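## Task

On the patch panel beneath the switch whose ports have red covers, counting ports 1 to 24 from the left, remove the plug in port 17 and lay its cable into the nearest ring of the cable manager on that port's left; the plug itself may dangle. No other plug may be pulled out or even shifted outward a little, as that can fail the job. At the end every remaining plug must sit latched in its port with the latch lever raised, each cable must stay in all the manager rings it passes through, and no cable may be sharply kinked or wrapped around another.

## Robot and tools

Robot: two 6-joint arms, left_arm and right_arm, each ending in a two-finger parallel gripper. left_arm is the robot's own left, on the +y side; this is not the left side of an image. Root link poses in the scene frame: left_arm at (+0.030, +0.276, +1.252) m, quat_wxyz (+0.585, +0.135, +0.180, +0.779); right_arm at (+0.030, -0.276, +1.252) m, quat_wxyz (+0.585, -0.135, +0.180, -0.779).

Scene frame: origin on the floor (z = 0) under the centre of the robot's foot, +x forward, +z up, metres. Furniture may be rotated relative to the robot and only the floor height is known. Printed hand positions can be off, more so when the arm reaches far. In the gripper frame the fingers point along +z and close along y. end_effector_position is the point between the pads, roughly 1 cm short of the fingertips.

Joint order per arm, with stated ranges in radians: waist -2.880 to 2.880, shoulder 0.000 to 3.142, elbow 0.000 to 3.019, wrist pitch -1.693 to 1.571, wrist yaw -1.571 to 1.571, wrist roll -2.094 to 2.094. The true end stop may differ by up to 0.085 rad either way. A target more than 0.085 rad beyond a stated end, and further out than the joint's last reported angle, makes the call refused; targets past the real end are clipped there and the result may print "joint sent to its limit" (its absence proves nothing).

A ROW is always 14 numbers: left_arm's 6 joint angles then its opening, then right_arm's 6 angles and opening. Angles are absolute targets in radians, not offsets. Opening runs from -1 (closed) to +1 (fully open, pads 0.094 m apart). To keep a gripper unchanged, repeat its current command; writing 0 is a real half-open command.

Tools:
- execute_actions(actions, cameras): actions is a list of actions; each action is a table of up to 15 rows, one row per 1/30 s control step; a short table repeats its final row to fill 15 steps. An empty list just reports state and images.
- move(target, speed, blend, opening_speed, blocking, cameras): target is one row or a list of up to 15 rows differing only in joint angles, all sharing a 10 s budget. All joints travel in sync, so hands trace curves, with no obstacle or arm-to-arm avoidance. speed is the top rad/s of the joint with the longest travel, 0.01 to 2 (default 0.5), single value or one per target. blend (rad) rounds corners of a list. opening_speed (0.2 or more, opening units per second) ramps the fingers; otherwise they jump at the start. blocking=false returns after about 0.5 s while the motion continues; execute_actions is refused until the move ends, so use wait or stop. A new move replaces a running one. The result adds a "move:" line: done, off_target (resting with a joint over 0.035 rad from target), moving, held or fault, plus limits=held and the worst joint error per arm.
- wait(seconds 0 to 10): lets time pass holding the last command; adds a "wait:" line.
- stop(): brakes a running move; needs stopping distance.
- zoom_image(camera, region [x0,y0,x1,y1] pixels, max 504x504): closer look at the latest image of cam_head_left, cam_head_right, cam_left_wrist or cam_right_wrist (each 672x504).
- read_manual(section): licence texts only.
- finished_scene(scene 1 or 2): ends the scene irreversibly; the goal must hold without the robot.

Motion limits: each step the target may lead the measured angle by at most 0.264 (waist), 0.32 (shoulder), 0.276 (elbow), 0.33 (wrist pitch), 0.701 (wrist yaw), 1.97 (wrist roll) rad, and targets that would shift the gripper over 110 mm from where it is are scaled back. Big changes therefore span several actions; tiny ones may not start. "Joint targets" shows what the joints are currently driven toward; resend it to hold still. "joint command not followed" means the clearance check altered targets; it does not keep the two grippers apart.

Result lines: Joint positions and Joint velocities give, per arm, six joints (rad, rad/s) then pad gap (m, m/s). grip_measured uses the opening scale; empty it can read up to 1.6 mm wide, and on a hard part up to about 3 mm narrower than the part. Closing 0.11 below the first-touch reading gives full force, about 50 to 62 N per pad. Open well above grip_measured to release. Joint torques follow joint order, include gravity, are noisy, positive toward larger angles; joints 3 and 4 wrap at ±28 N m. Tool commands lists the present gripper commands.

Caution: drives have backlash and weak wrists. Contact hits harder at speed and presses harder the further the target lies past the contact. Holding loads, stretching out or pushing against something heats motors; MOTOR HOT appears near 85 °C and at 100 °C the arm goes limp for 30 to 60 s (OVER-TEMPERATURE FAULT). Avoid arm-to-arm collisions, knocking items off the table, dropping things and hard shoves. Pull only the target plug; tugging its cord must not drag neighbouring plugs outward or unhook other cables from their rings. Time while thinking runs on, and faster, smoother, lower-effort solutions are better.

Each tool is called by a JSON object that holds its "name" and its "arguments", one argument or row to a line.

## Session

{"name": "execute_actions", "arguments": {
  "actions": []
}}

Scene clock: 0.00 s.
left_arm: end_effector_position=(+0.5416, +0.1008, +0.9054) grip_measured=+1.000 end_effector_quat_wxyz=(+0.298, -0.302, +0.899, +0.111) | right_arm: end_effector_position=(+0.4690, -0.1482, +1.1823) grip_measured=+1.000 end_effector_quat_wxyz=(+0.020, +0.876, -0.452, -0.166)
Joint positions: left_arm=[-2.286 2.309 1.157 0.381 -0.823 -0.781 0.094] | right_arm=[2.166 1.534 1.1 -1.024 0.047 -1.885 0.094]
Joint velocities: left_arm=[-0.005 0.005 0.002 0.007 -0.037 -0.037 0] | right_arm=[-0.005 0.015 -0.002 -0.017 -0.022 0.022 0]
Joint torques (N m): no reading
Heat: left arm: hottest shoulder 33 °C; right arm: hottest shoulder 33 °C.
Joint targets: left_arm=[-2.288 2.302 1.161 0.385 -0.824 -0.781] | right_arm=[2.166 1.535 1.116 -1.025 0.047 -1.884]
Tool commands: left_gripper/opening=+1.0 right_gripper/opening=+1.0

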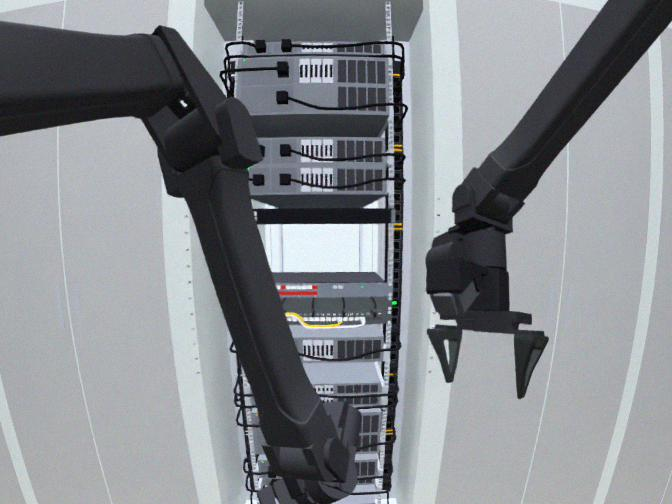

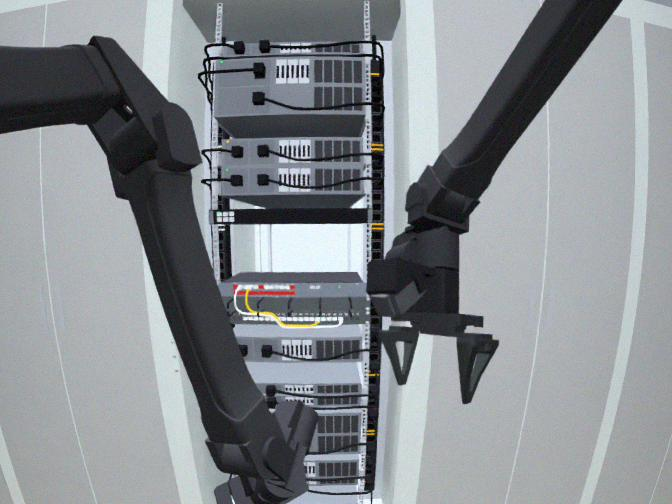

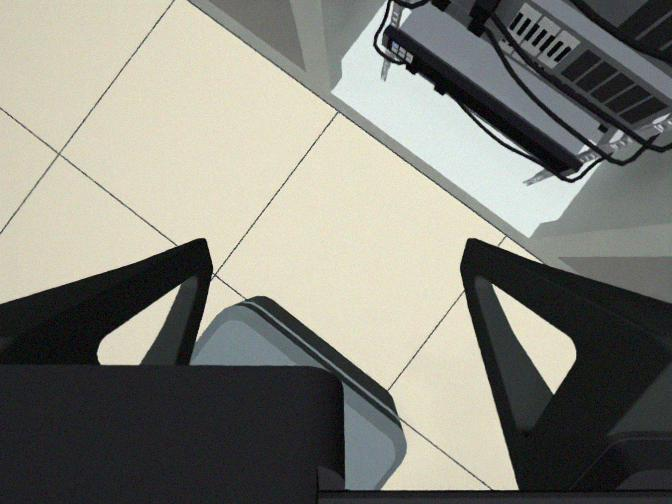

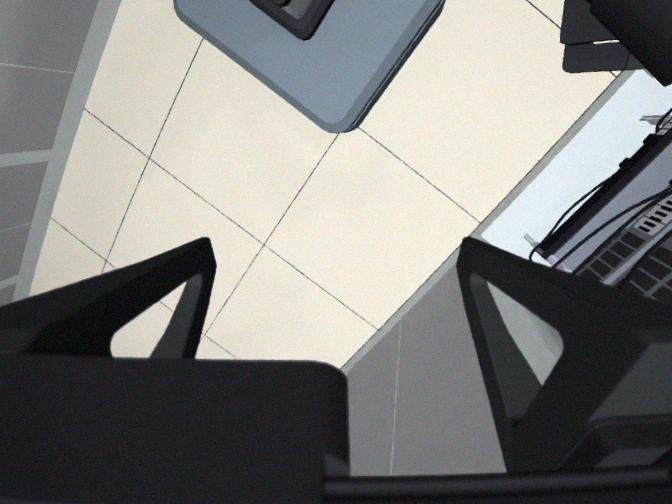

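{"name": "zoom_image", "arguments": {
  "camera": "cam_head_right",
  "region": [205, 265, 385, 385]
}}

{"name": "zoom_image", "arguments": {
  "camera": "cam_head_left",
  "region": [260, 265, 400, 345]
}}

{"name": "zoom_image", "arguments": {
  "camera": "cam_head_right",
  "region": [222, 275, 302, 335]
}}

{"name": "zoom_image", "arguments": {
  "camera": "cam_head_right",
  "region": [292, 275, 372, 335]
}}

Scaled by 2.800 from the camera's 672x504 image, which has a finer 960x720 frame.

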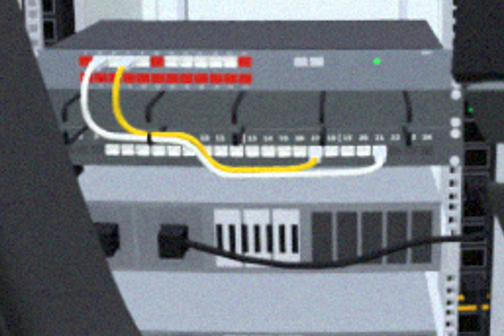

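Scaled by 3.600 from the camera's 672x504 image, which has a finer 960x720 frame.

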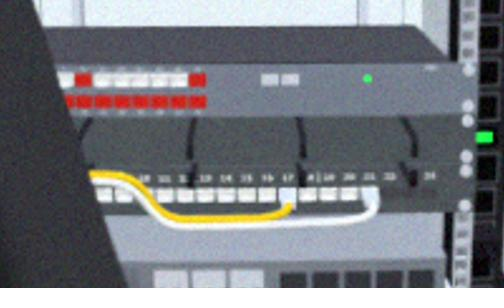

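Scaled by 6.300 from the camera's 672x504 image, which has a finer 960x720 frame.

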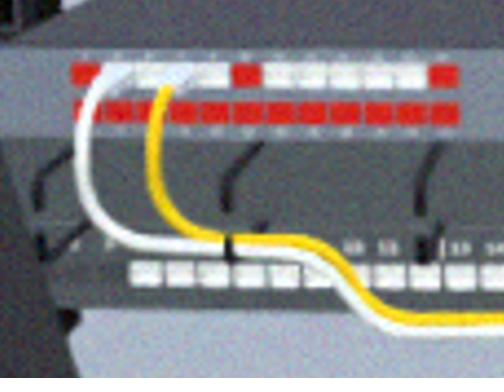

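Scaled by 6.300 from the camera's 672x504 image, which has a finer 960x720 frame.

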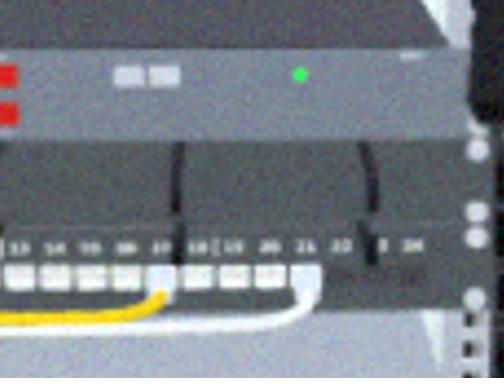

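{"name": "move", "arguments": {
  "target": [-1.75,2.0,1.5,-0.3,-0.3,-0.781,1, 2.166,1.534,1.5,-0.4,0.3,0,1]
}}

Scene clock: 126.80 s.
left_arm: end_effector_position=(+0.7069, +0.3803, +0.9857) grip_measured=+1.000 end_effector_quat_wxyz=(+0.164, -0.448, +0.877, +0.057) | right_arm: end_effector_position=(+0.7710, -0.1478, +1.3203) grip_measured=+1.000 end_effector_quat_wxyz=(-0.314, +0.049, -0.948, -0.015)
Joint positions: left_arm=[-1.761 2.026 1.465 -0.284 -0.302 -0.781 0.094] | right_arm=[2.166 1.534 1.444 -0.432 0.297 -0.024 0.094]
Joint velocities: left_arm=[-0.005 -0.024 0.012 0.007 0.095 0.051 0] | right_arm=[-0.005 0.005 0.017 0.012 0.022 0.095 0]
Joint torques (N m): left_arm=[-0.97 -24.41 8.18 0.35 -0.05 -0.18] | right_arm=[2.78 -17.96 12.01 2.63 0.11 0.09]
Heat: left arm: hottest shoulder 37 °C; right arm: hottest shoulder 35 °C.
Joint targets: left_arm=[-1.750 1.999 1.500 -0.300 -0.299 -0.781] | right_arm=[2.166 1.534 1.500 -0.412 0.300 -0.009]
move: off_target (right_arm); right_arm: the elbow is farthest, 0.056 rad from its target

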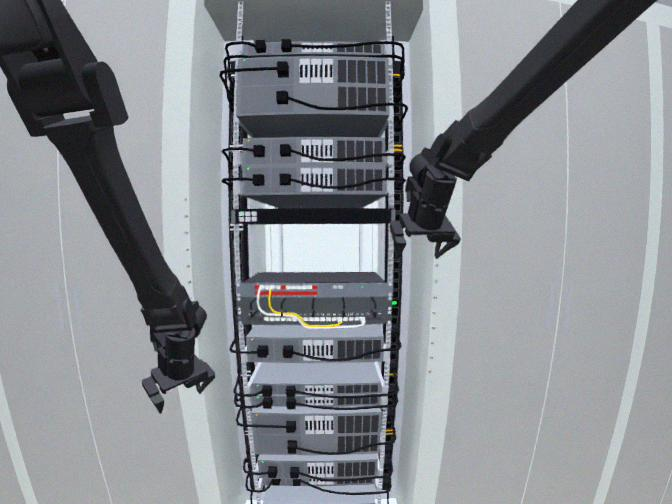

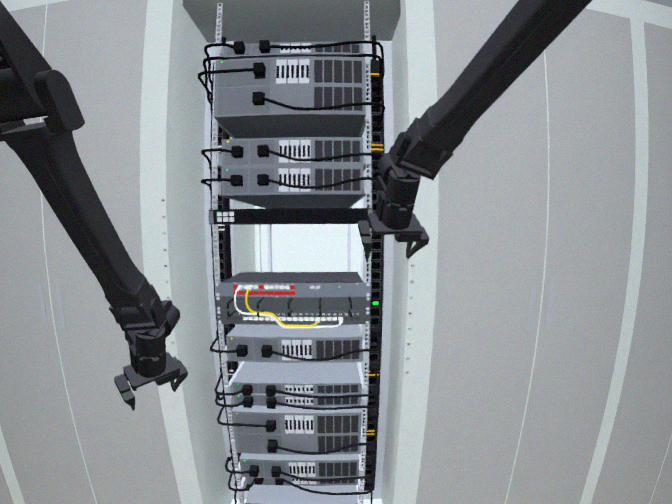

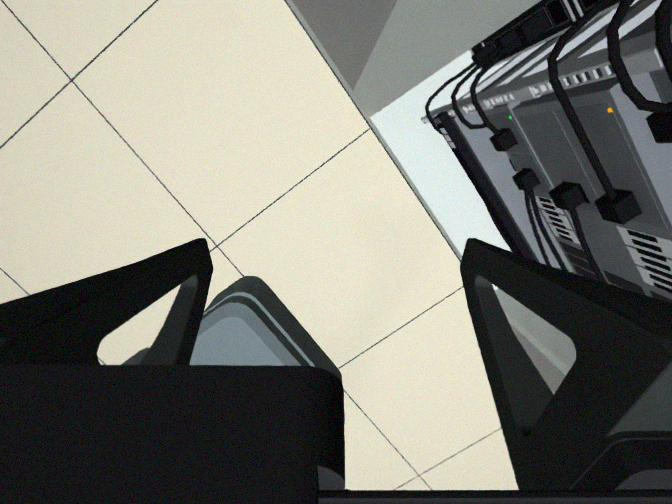

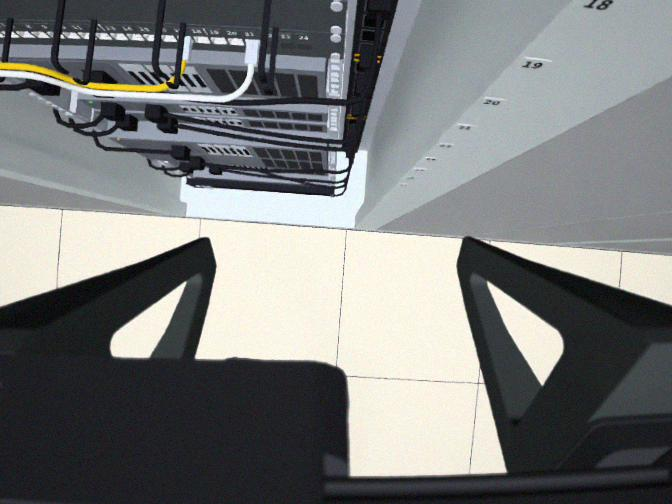

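{"name": "move", "arguments": {
  "target": [-1.75,2.0,1.5,-0.3,-0.3,-0.781,1, 2.3436,2.31,1.394,1.394,0.415,-0.33,1]
}}

Scene clock: 183.43 s.
left_arm: end_effector_position=(+0.7069, +0.3803, +0.9857) grip_measured=+1.000 end_effector_quat_wxyz=(+0.164, -0.448, +0.877, +0.057) | right_arm: end_effector_position=(+0.7610, +0.0080, +1.1465) grip_measured=+1.000 end_effector_quat_wxyz=(+0.706, +0.014, +0.708, +0.006)
Joint positions: left_arm=[-1.761 2.026 1.465 -0.284 -0.302 -0.781 0.094] | right_arm=[2.327 2.292 1.398 1.372 0.412 -0.306 0.094]
Joint velocities: left_arm=[-0.005 0.005 0.002 -0.002 0.022 0.037 0] | right_arm=[0.005 -0.005 -0.002 0.002 0.037 -0.022 0]
Joint torques (N m): left_arm=[-0.5 -24.18 8.43 0.29 -0.09 -0.16] | right_arm=[6.53 -17.26 3.44 3.02 -0.11 -0.17]
Heat: left arm: hottest shoulder 38 °C; right arm: hottest elbow 42 °C.
Joint targets: left_arm=[-1.750 2.000 1.500 -0.300 -0.300 -0.781] | right_arm=[2.343 2.310 1.394 1.394 0.415 -0.321]
move: done

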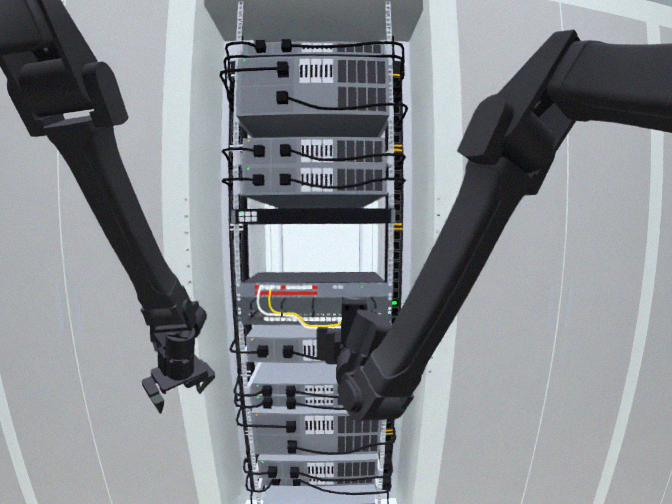

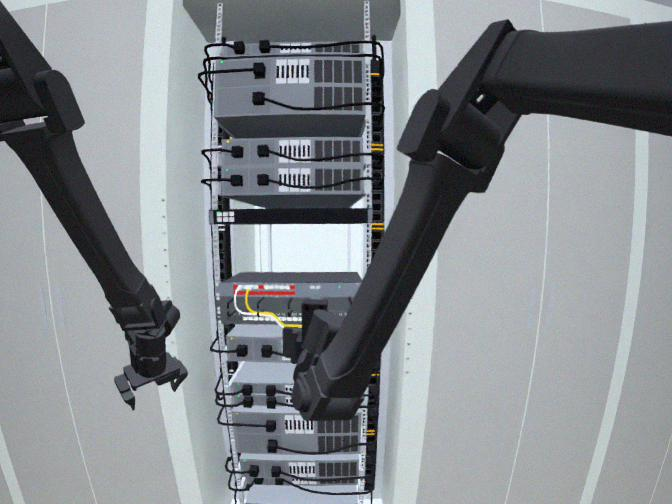

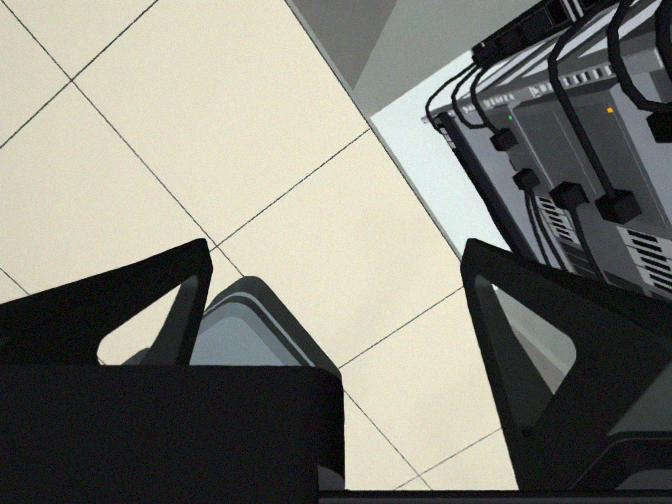

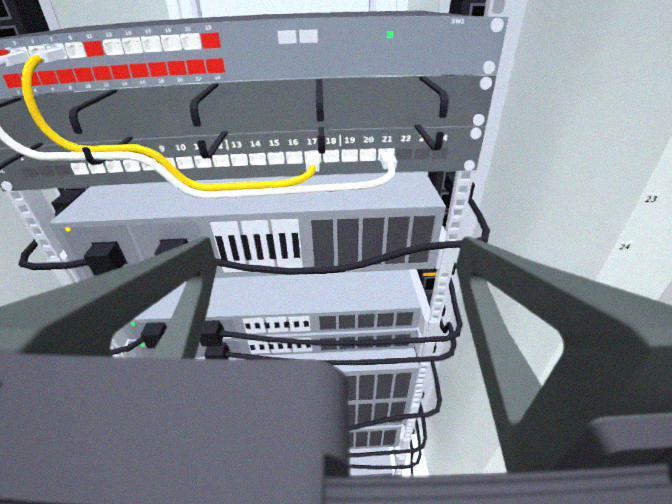

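{"name": "zoom_image", "arguments": {
  "camera": "cam_right_wrist",
  "region": [170, 60, 330, 210]
}}

{"name": "zoom_image", "arguments": {
  "camera": "cam_right_wrist",
  "region": [280, 60, 480, 210]
}}

{"name": "zoom_image", "arguments": {
  "camera": "cam_right_wrist",
  "region": [0, 30, 200, 210]
}}

Scaled by 3.150 from the camera's 672x504 image, which has a finer 960x720 frame.

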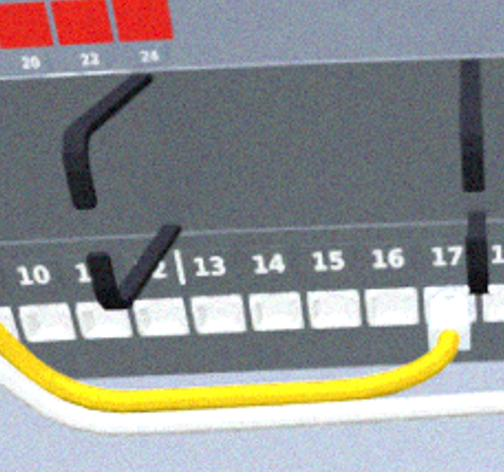

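Scaled by 2.520 from the camera's 672x504 image, which has a finer 960x720 frame.

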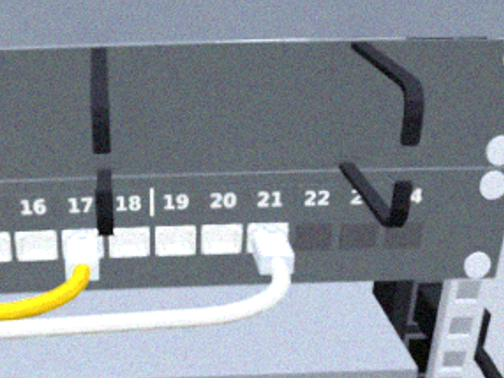

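Scaled by 2.520 from the camera's 672x504 image, which has a finer 960x720 frame.

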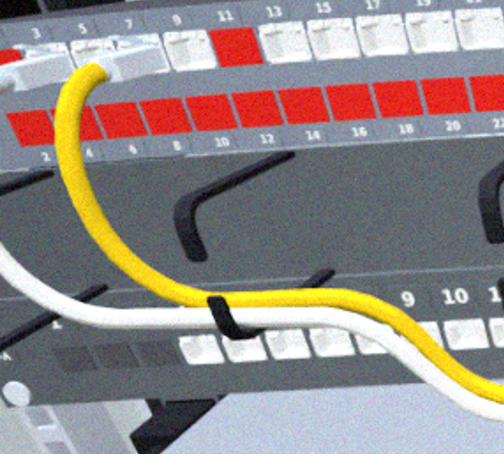

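{"name": "move", "arguments": {
  "target": [-1.75,2.0,1.5,-0.3,-0.3,-0.781,1, 2.28,2.675,1.962,1.404,0.27,1.21,1],
  "cameras": ["cam_right_wrist"]
}}

{"name": "zoom_image", "arguments": {
  "camera": "cam_right_wrist",
  "region": [160, 0, 520, 270]
}}

Scene clock: 315.63 s.
left_arm: end_effector_position=(+0.7069, +0.3803, +0.9857) grip_measured=+1.000 end_effector_quat_wxyz=(+0.164, -0.448, +0.877, +0.057) | right_arm: end_effector_position=(+0.8231, +0.0561, +1.0833) grip_measured=+1.000 end_effector_quat_wxyz=(+0.538, +0.439, +0.456, +0.557)
Joint positions: left_arm=[-1.761 2.026 1.465 -0.284 -0.302 -0.781 0.094] | right_arm=[2.299 2.649 1.924 1.381 0.274 1.194 0.094]
Joint velocities: left_arm=[-0.015 -0.005 0.007 0.017 -0.007 -0.007 0] | right_arm=[-0.005 0.005 -0.002 0.022 0.007 -0.037 0]
Joint torques (N m): left_arm=[-0.85 -24.06 8.38 0.27 -0.11 -0.18] | right_arm=[4.31 -18.61 7.71 3.06 -0.41 0.04]
Heat: left arm: hottest shoulder 41 °C; right arm: hottest shoulder 39 °C.
Joint targets: left_arm=[-1.750 2.000 1.500 -0.300 -0.300 -0.781] | right_arm=[2.280 2.676 1.962 1.403 0.271 1.210]
move: off_target (right_arm); right_arm: the elbow is farthest, 0.038 rad from its target
Images, in order (width x height): cam_right_wrist 672x504.

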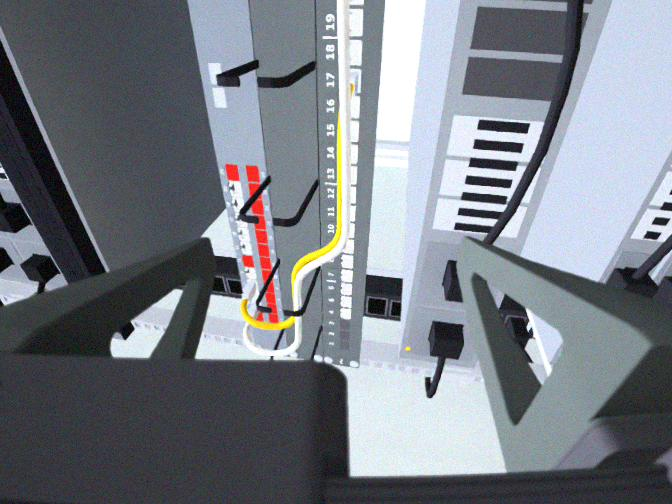

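Scaled by 1.400 from the camera's 672x504 image, which has a finer 960x720 frame.

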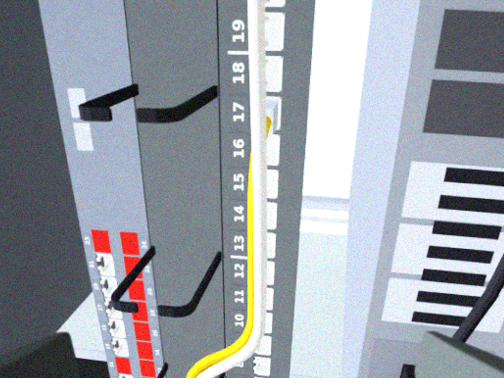

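{"name": "move", "arguments": {
  "target": [-1.75,2.0,1.5,-0.3,-0.3,-0.781,1, 2.215,2.90,2.38,1.337,0.2,-0.354,1],
  "cameras": ["cam_right_wrist"]
}}

{"name": "zoom_image", "arguments": {
  "camera": "cam_right_wrist",
  "region": [240, 0, 500, 195]
}}

{"name": "zoom_image", "arguments": {
  "camera": "cam_right_wrist",
  "region": [280, 70, 400, 160]
}}

Scene clock: 362.00 s.
left_arm: end_effector_position=(+0.7069, +0.3803, +0.9857) grip_measured=+1.000 end_effector_quat_wxyz=(+0.164, -0.448, +0.877, +0.057) | right_arm: end_effector_position=(+0.8684, +0.0295, +1.0627) grip_measured=+1.000 end_effector_quat_wxyz=(+0.822, +0.014, +0.569, +0.016)
Joint positions: left_arm=[-1.761 2.026 1.465 -0.284 -0.302 -0.781 0.094] | right_arm=[2.235 2.871 2.334 1.35 0.203 -0.338 0.094]
Joint velocities: left_arm=[0.005 0.005 0.002 0.017 -0.007 -0.022 0] | right_arm=[-0.015 0.005 -0.002 -0.027 -0.022 0.081 0]
Joint torques (N m): left_arm=[-0.67 -24.18 8.4 0.4 -0.1 -0.18] | right_arm=[4.72 -19.31 9.2 1.42 -0.32 -0.22]
Heat: left arm: hottest shoulder 42 °C; right arm: hottest shoulder 37 °C.
Joint targets: left_arm=[-1.750 2.000 1.500 -0.300 -0.300 -0.781] | right_arm=[2.216 2.900 2.379 1.337 0.200 -0.353]
move: off_target (right_arm); right_arm: the elbow is farthest, 0.046 rad from its target
Images, in order (width x height): cam_right_wrist 672x504.

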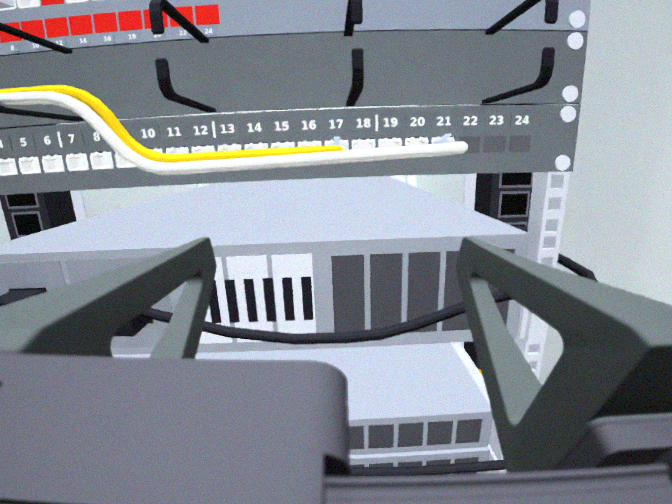

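Scaled by 1.938 from the camera's 672x504 image, which has a finer 960x720 frame.

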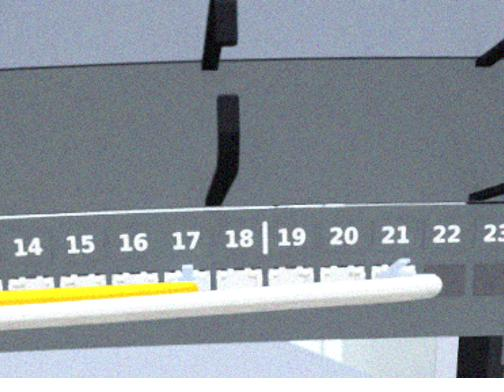

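Scaled by 4.200 from the camera's 672x504 image, which has a finer 960x720 frame.

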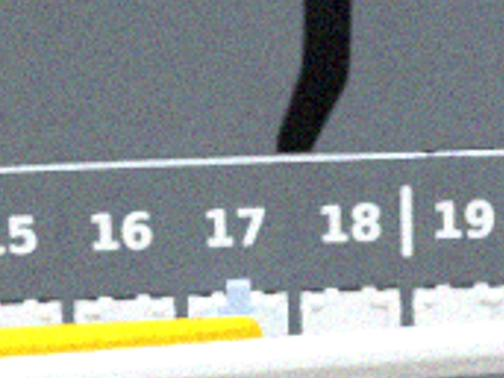

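{"name": "move", "arguments": {
  "target": [-1.75,2.0,1.5,-0.3,-0.3,-0.781,-1, 2.205,2.55,1.91,1.275,0.255,1.25,-0.53],
  "cameras": []
}}

{"name": "move", "arguments": {
  "target": [-1.887,2.55,1.80,1.46,0.707,-0.063,-1, 2.205,2.55,1.91,1.275,0.255,1.25,-0.53]
}}

Scene clock: 486.13 s.
left_arm: end_effector_position=(+0.7069, +0.3803, +0.9857) grip_measured=-0.995 end_effector_quat_wxyz=(+0.164, -0.448, +0.877, +0.057) | right_arm: end_effector_position=(+0.8691, -0.0016, +1.1039) grip_measured=-0.528 end_effector_quat_wxyz=(+0.543, +0.452, +0.455, +0.542)
Joint positions: left_arm=[-1.761 2.026 1.465 -0.284 -0.302 -0.781 0] | right_arm=[2.224 2.572 1.918 1.289 0.251 1.234 0.022]
Joint velocities: left_arm=[-0.015 -0.005 0.002 -0.017 -0.007 0.007 0.001] | right_arm=[-0.015 0.005 0.002 0.002 -0.022 -0.022 0]
Joint torques (N m): left_arm=[-0.38 -24.35 8.43 0.38 -0.09 -0.17] | right_arm=[3.72 -23.59 4.68 1.5 -0.04 -0.02]
Heat: left arm: hottest shoulder 43 °C; right arm: hottest shoulder 40 °C.
Joint targets: left_arm=[-1.750 2.000 1.500 -0.300 -0.300 -0.781] | right_arm=[2.204 2.550 1.910 1.275 0.254 1.250]
move: done
No camera images: "cameras" was empty.

Scene clock: 691.97 s.
left_arm: end_effector_position=(+0.8267, +0.1492, +1.0608) grip_measured=-0.995 end_effector_quat_wxyz=(-0.740, -0.193, -0.580, +0.280) | right_arm: end_effector_position=(+0.8691, -0.0016, +1.1039) grip_measured=-0.528 end_effector_quat_wxyz=(+0.542, +0.452, +0.455, +0.543)
Joint positions: left_arm=[-1.868 2.539 1.767 1.434 0.704 -0.086 0] | right_arm=[2.224 2.572 1.918 1.289 0.251 1.236 0.022]
Joint velocities: left_arm=[0.005 -0.005 -0.027 0.007 0.007 0.051 0] | right_arm=[0.005 -0.005 -0.002 -0.007 0.037 -0.051 0.001]
Joint torques (N m): left_arm=[-4.42 -21.3 7.32 2.7 0.1 -0.06] | right_arm=[4.37 -23.94 4.85 1.57 -0.05 0.02]
Heat: left arm: hottest shoulder 45 °C; right arm: hottest shoulder 44 °C.
Joint targets: left_arm=[-1.887 2.551 1.800 1.461 0.707 -0.071] | right_arm=[2.205 2.550 1.910 1.275 0.254 1.250]
move: done

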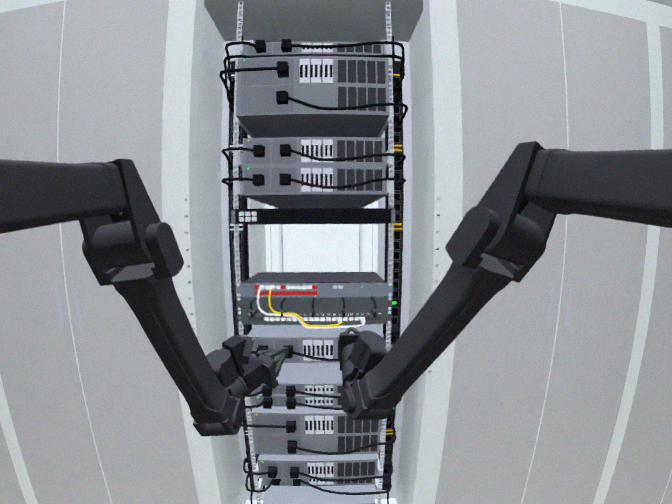

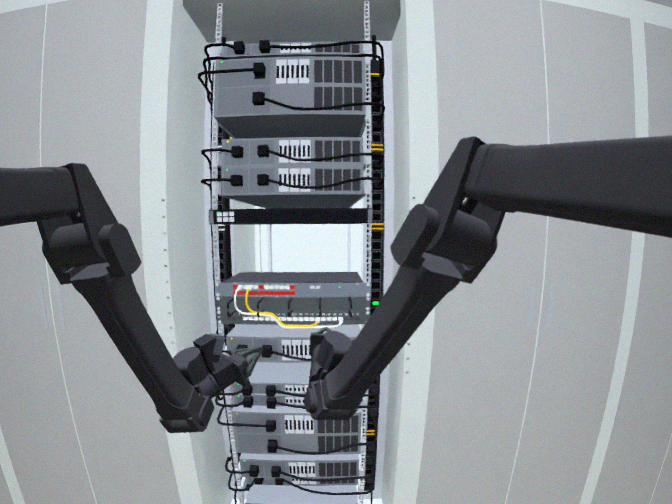

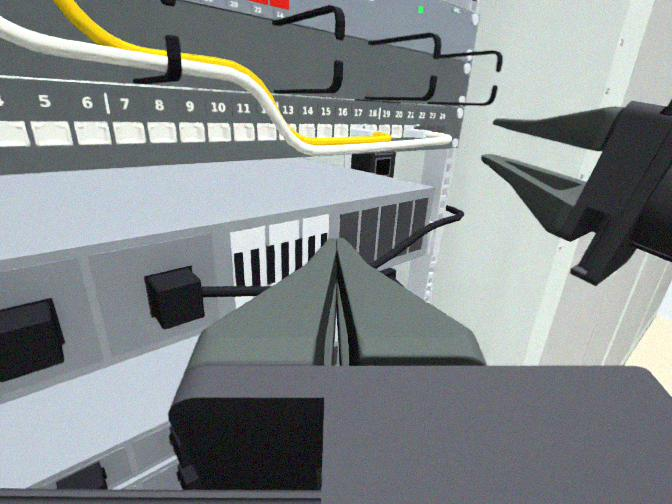

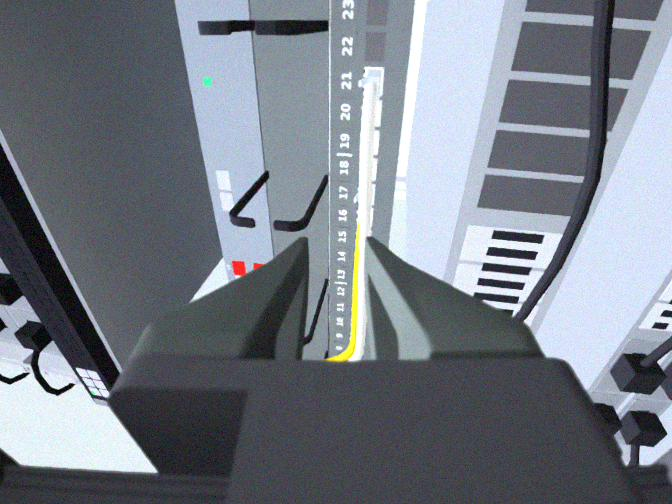

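{"name": "zoom_image", "arguments": {
  "camera": "cam_left_wrist",
  "region": [260, 60, 520, 200]
}}

{"name": "zoom_image", "arguments": {
  "camera": "cam_right_wrist",
  "region": [270, 40, 430, 260]
}}

Scaled by 1.938 from the camera's 672x504 image, which has a finer 960x720 frame.

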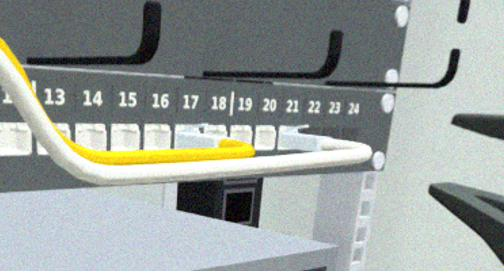

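Scaled by 2.291 from the camera's 672x504 image, which has a finer 960x720 frame.

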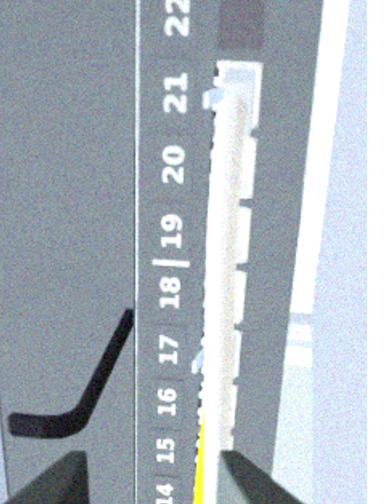

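{"name": "move", "arguments": {
  "target": [-1.887,2.55,1.80,1.46,0.707,-0.063,-1, 2.193,2.54,2.022,1.19,0.255,1.25,-0.53],
  "cameras": ["cam_left_wrist","cam_right_wrist"]
}}

{"name": "zoom_image", "arguments": {
  "camera": "cam_left_wrist",
  "region": [260, 0, 620, 240]
}}

Scene clock: 783.53 s.
left_arm: end_effector_position=(+0.8267, +0.1492, +1.0608) grip_measured=-0.995 end_effector_quat_wxyz=(-0.741, -0.196, -0.579, +0.276) | right_arm: end_effector_position=(+0.8991, -0.0110, +1.1236) grip_measured=-0.528 end_effector_quat_wxyz=(+0.547, +0.454, +0.454, +0.537)
Joint positions: left_arm=[-1.868 2.539 1.767 1.434 0.704 -0.077 0] | right_arm=[2.21 2.555 1.984 1.205 0.253 1.236 0.022]
Joint velocities: left_arm=[-0.015 0.005 -0.007 0.002 -0.037 0.007 0] | right_arm=[-0.015 -0.005 0.002 -0.007 -0.007 -0.037 0.001]
Joint torques (N m): left_arm=[-4.48 -21.77 7.35 2.73 0.08 -0.04] | right_arm=[4.01 -23 8.68 1.72 -0.07 -0.01]
Heat: left arm: hottest shoulder 50 °C; right arm: hottest shoulder 45 °C.
Joint targets: left_arm=[-1.887 2.550 1.800 1.460 0.707 -0.063] | right_arm=[2.193 2.541 2.023 1.190 0.256 1.250]
move: off_target (right_arm); right_arm: the elbow is farthest, 0.038 rad from its target
Images, in order (width x height): cam_left_wrist 672x504, cam_right_wrist 672x504.

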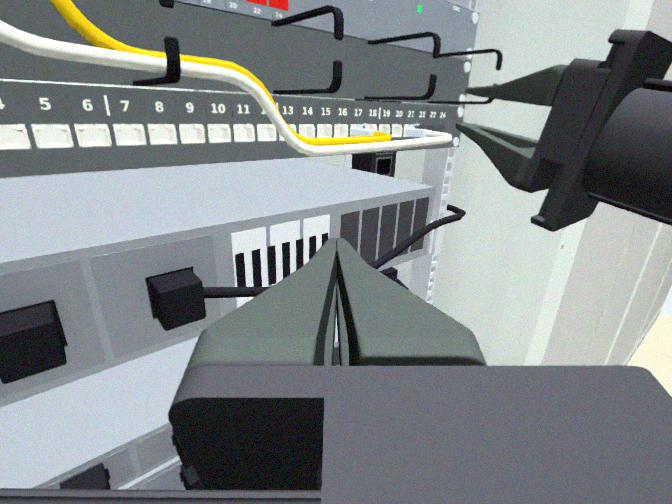

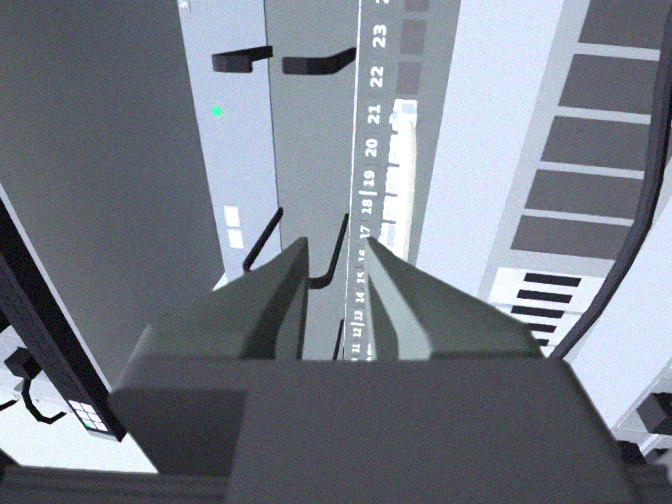

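Scaled by 1.400 from the camera's 672x504 image, which has a finer 960x720 frame.

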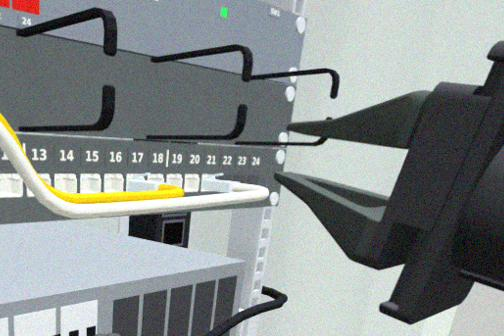

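{"name": "move", "arguments": {
  "target": [-1.887,2.55,1.80,1.46,0.707,-0.063,-1, 2.184,2.63,2.168,1.097,0.255,1.25,-0.53],
  "speed": 0.25,
  "cameras": ["cam_left_wrist","cam_right_wrist"]
}}

{"name": "zoom_image", "arguments": {
  "camera": "cam_left_wrist",
  "region": [320, 40, 520, 200]
}}

{"name": "zoom_image", "arguments": {
  "camera": "cam_right_wrist",
  "region": [250, 100, 480, 300]
}}

Scene clock: 819.17 s.
left_arm: end_effector_position=(+0.8267, +0.1492, +1.0608) grip_measured=-0.995 end_effector_quat_wxyz=(-0.741, -0.196, -0.579, +0.276) | right_arm: end_effector_position=(+0.9251, -0.0091, +1.1190) grip_measured=-0.528 end_effector_quat_wxyz=(+0.547, +0.457, +0.458, +0.532)
Joint positions: left_arm=[-1.868 2.539 1.767 1.434 0.704 -0.077 0] | right_arm=[2.203 2.608 2.119 1.111 0.253 1.236 0.022]
Joint velocities: left_arm=[0.005 -0.005 -0.007 0.007 -0.051 0.022 0.002] | right_arm=[0.005 -0.015 -0.012 0.002 -0.022 0.081 0.001]
Joint torques (N m): left_arm=[-4.42 -21.89 7.41 2.63 0.1 -0.06] | right_arm=[3.43 -20.72 9.57 1.55 -0.08 0.01]
Heat: left arm: hottest shoulder 50 °C; right arm: hottest shoulder 42 °C.
Joint targets: left_arm=[-1.887 2.550 1.800 1.460 0.707 -0.064] | right_arm=[2.184 2.629 2.167 1.098 0.255 1.250]
move: off_target (right_arm); right_arm: the elbow is farthest, 0.049 rad from its target
Images, in order (width x height): cam_left_wrist 672x504, cam_right_wrist 672x504.

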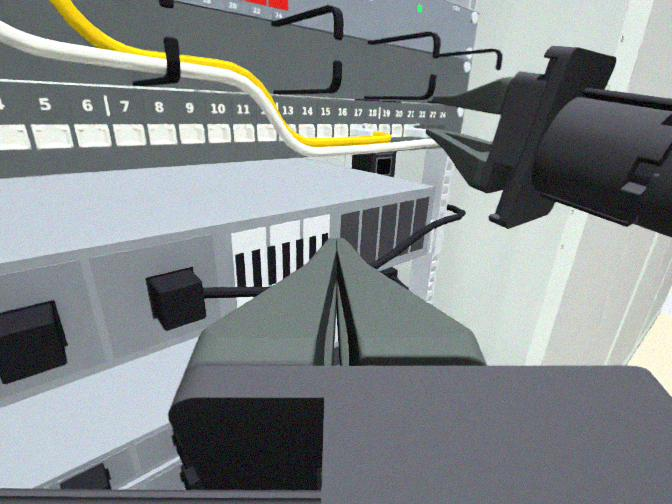

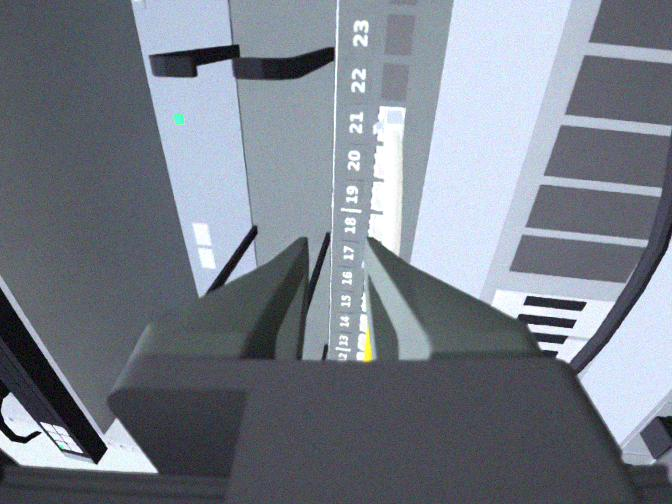

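Scaled by 2.520 from the camera's 672x504 image, which has a finer 960x720 frame.

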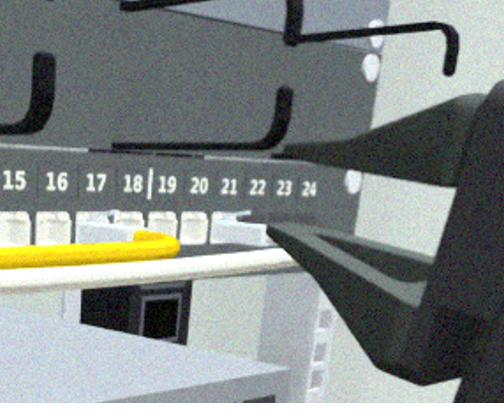

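Scaled by 2.191 from the camera's 672x504 image, which has a finer 960x720 frame.

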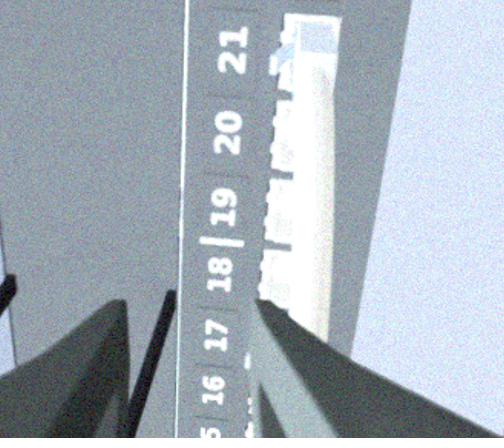

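{"name": "move", "arguments": {
  "target": [-1.887,2.55,1.80,1.46,0.707,-0.063,-1, 2.177,2.70,2.285,1.051,0.255,1.25,-0.53],
  "speed": 0.15,
  "cameras": ["cam_left_wrist","cam_right_wrist"]
}}

{"name": "zoom_image", "arguments": {
  "camera": "cam_left_wrist",
  "region": [320, 40, 520, 200]
}}

{"name": "zoom_image", "arguments": {
  "camera": "cam_right_wrist",
  "region": [250, 100, 480, 300]
}}

Scene clock: 844.20 s.
left_arm: end_effector_position=(+0.8267, +0.1492, +1.0608) grip_measured=-0.995 end_effector_quat_wxyz=(-0.742, -0.196, -0.579, +0.276) | right_arm: end_effector_position=(+0.9397, -0.0066, +1.1153) grip_measured=-0.528 end_effector_quat_wxyz=(+0.551, +0.455, +0.451, +0.534)
Joint positions: left_arm=[-1.868 2.539 1.767 1.434 0.704 -0.075 0] | right_arm=[2.2 2.666 2.237 1.068 0.253 1.236 0.022]
Joint velocities: left_arm=[0.005 -0.005 0.017 -0.002 -0.007 0.007 -0.001] | right_arm=[-0.015 -0.005 0.012 0.017 -0.007 0.007 -0.002]
Joint torques (N m): left_arm=[-4.95 -21.3 7.41 2.66 0.11 -0.05] | right_arm=[3.96 -20.6 10.29 1.24 -0.11 0.01]
Heat: left arm: hottest shoulder 50 °C; right arm: hottest shoulder 44 °C.
Joint targets: left_arm=[-1.887 2.550 1.800 1.460 0.707 -0.062] | right_arm=[2.176 2.700 2.286 1.050 0.255 1.250]
move: off_target (right_arm); right_arm: the elbow is farthest, 0.048 rad from its target
Images, in order (width x height): cam_left_wrist 672x504, cam_right_wrist 672x504.

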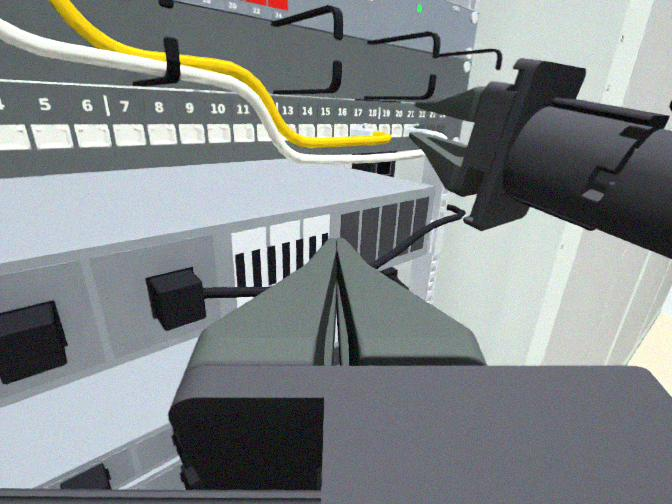

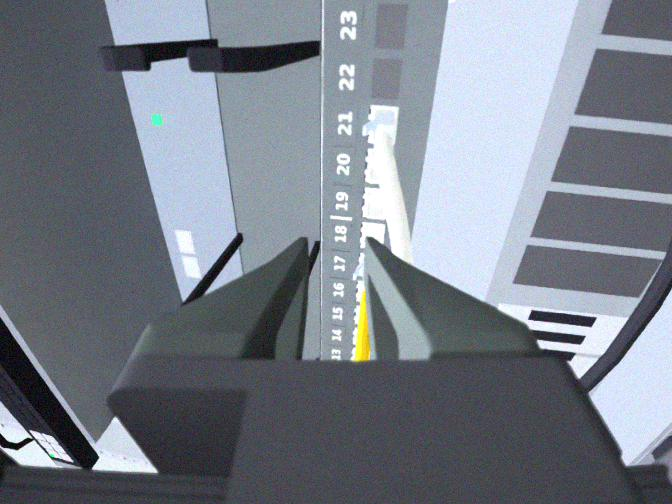

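Scaled by 2.520 from the camera's 672x504 image, which has a finer 960x720 frame.

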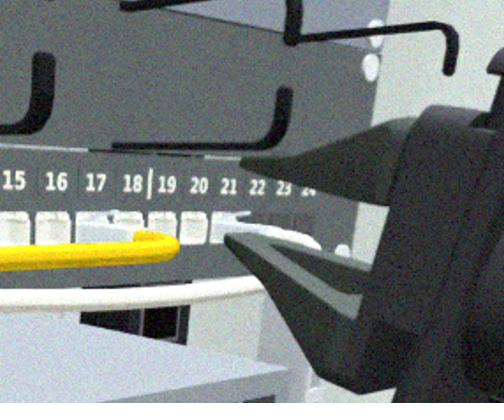

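Scaled by 2.191 from the camera's 672x504 image, which has a finer 960x720 frame.

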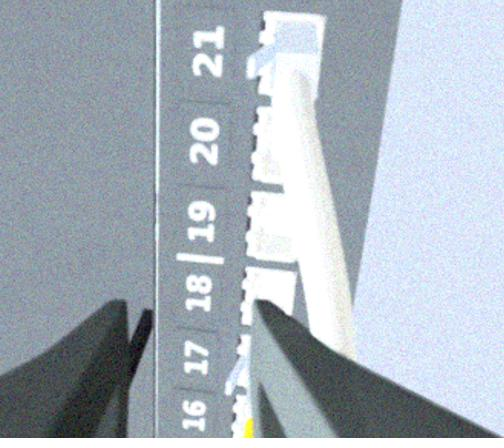

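{"name": "move", "arguments": {
  "target": [-1.887,2.55,1.80,1.46,0.707,-0.063,-1, 2.172,2.738,2.324,1.044,0.255,1.25,-0.53],
  "speed": 0.15,
  "cameras": ["cam_left_wrist","cam_right_wrist"]
}}

{"name": "zoom_image", "arguments": {
  "camera": "cam_left_wrist",
  "region": [320, 40, 520, 200]
}}

{"name": "zoom_image", "arguments": {
  "camera": "cam_right_wrist",
  "region": [250, 100, 480, 300]
}}

Scene clock: 873.57 s.
left_arm: end_effector_position=(+0.8265, +0.1490, +1.0608) grip_measured=-0.995 end_effector_quat_wxyz=(-0.741, -0.197, -0.579, +0.276) | right_arm: end_effector_position=(+0.9414, -0.0061, +1.1099) grip_measured=-0.529 end_effector_quat_wxyz=(+0.554, +0.454, +0.447, +0.536)
Joint positions: left_arm=[-1.868 2.539 1.767 1.434 0.706 -0.075 0] | right_arm=[2.198 2.697 2.282 1.067 0.253 1.236 0.022]
Joint velocities: left_arm=[-0.005 0.015 -0.012 -0.012 0.007 0.022 0.001] | right_arm=[-0.005 0.024 -0.002 -0.002 0.007 -0.037 0]
Joint torques (N m): left_arm=[-4.48 -21.6 7.34 2.67 0.09 -0.1] | right_arm=[4.13 -19.66 9.94 0.96 -0.11 0]
Heat: left arm: hottest shoulder 51 °C; right arm: hottest shoulder 42 °C.
Joint targets: left_arm=[-1.887 2.550 1.800 1.460 0.708 -0.063] | right_arm=[2.173 2.738 2.324 1.045 0.255 1.250]
move: off_target (right_arm); right_arm: the elbow is farthest, 0.042 rad from its target
Images, in order (width x height): cam_left_wrist 672x504, cam_right_wrist 672x504.

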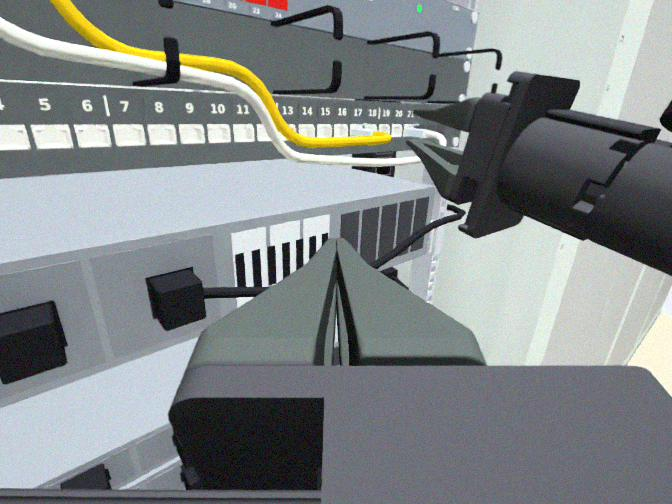

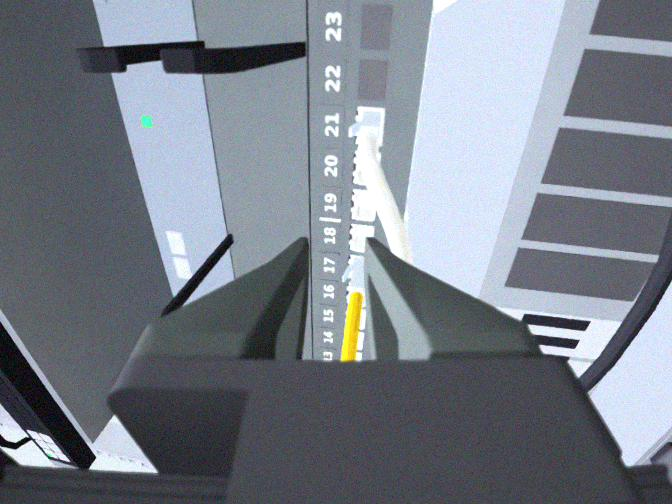

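Scaled by 2.520 from the camera's 672x504 image, which has a finer 960x720 frame.

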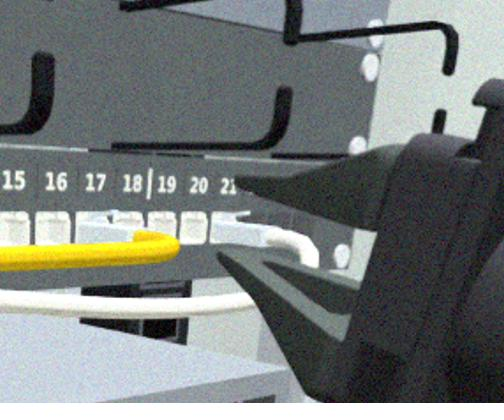

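Scaled by 2.191 from the camera's 672x504 image, which has a finer 960x720 frame.

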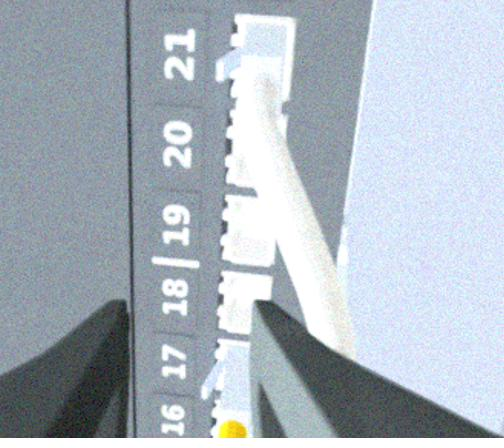

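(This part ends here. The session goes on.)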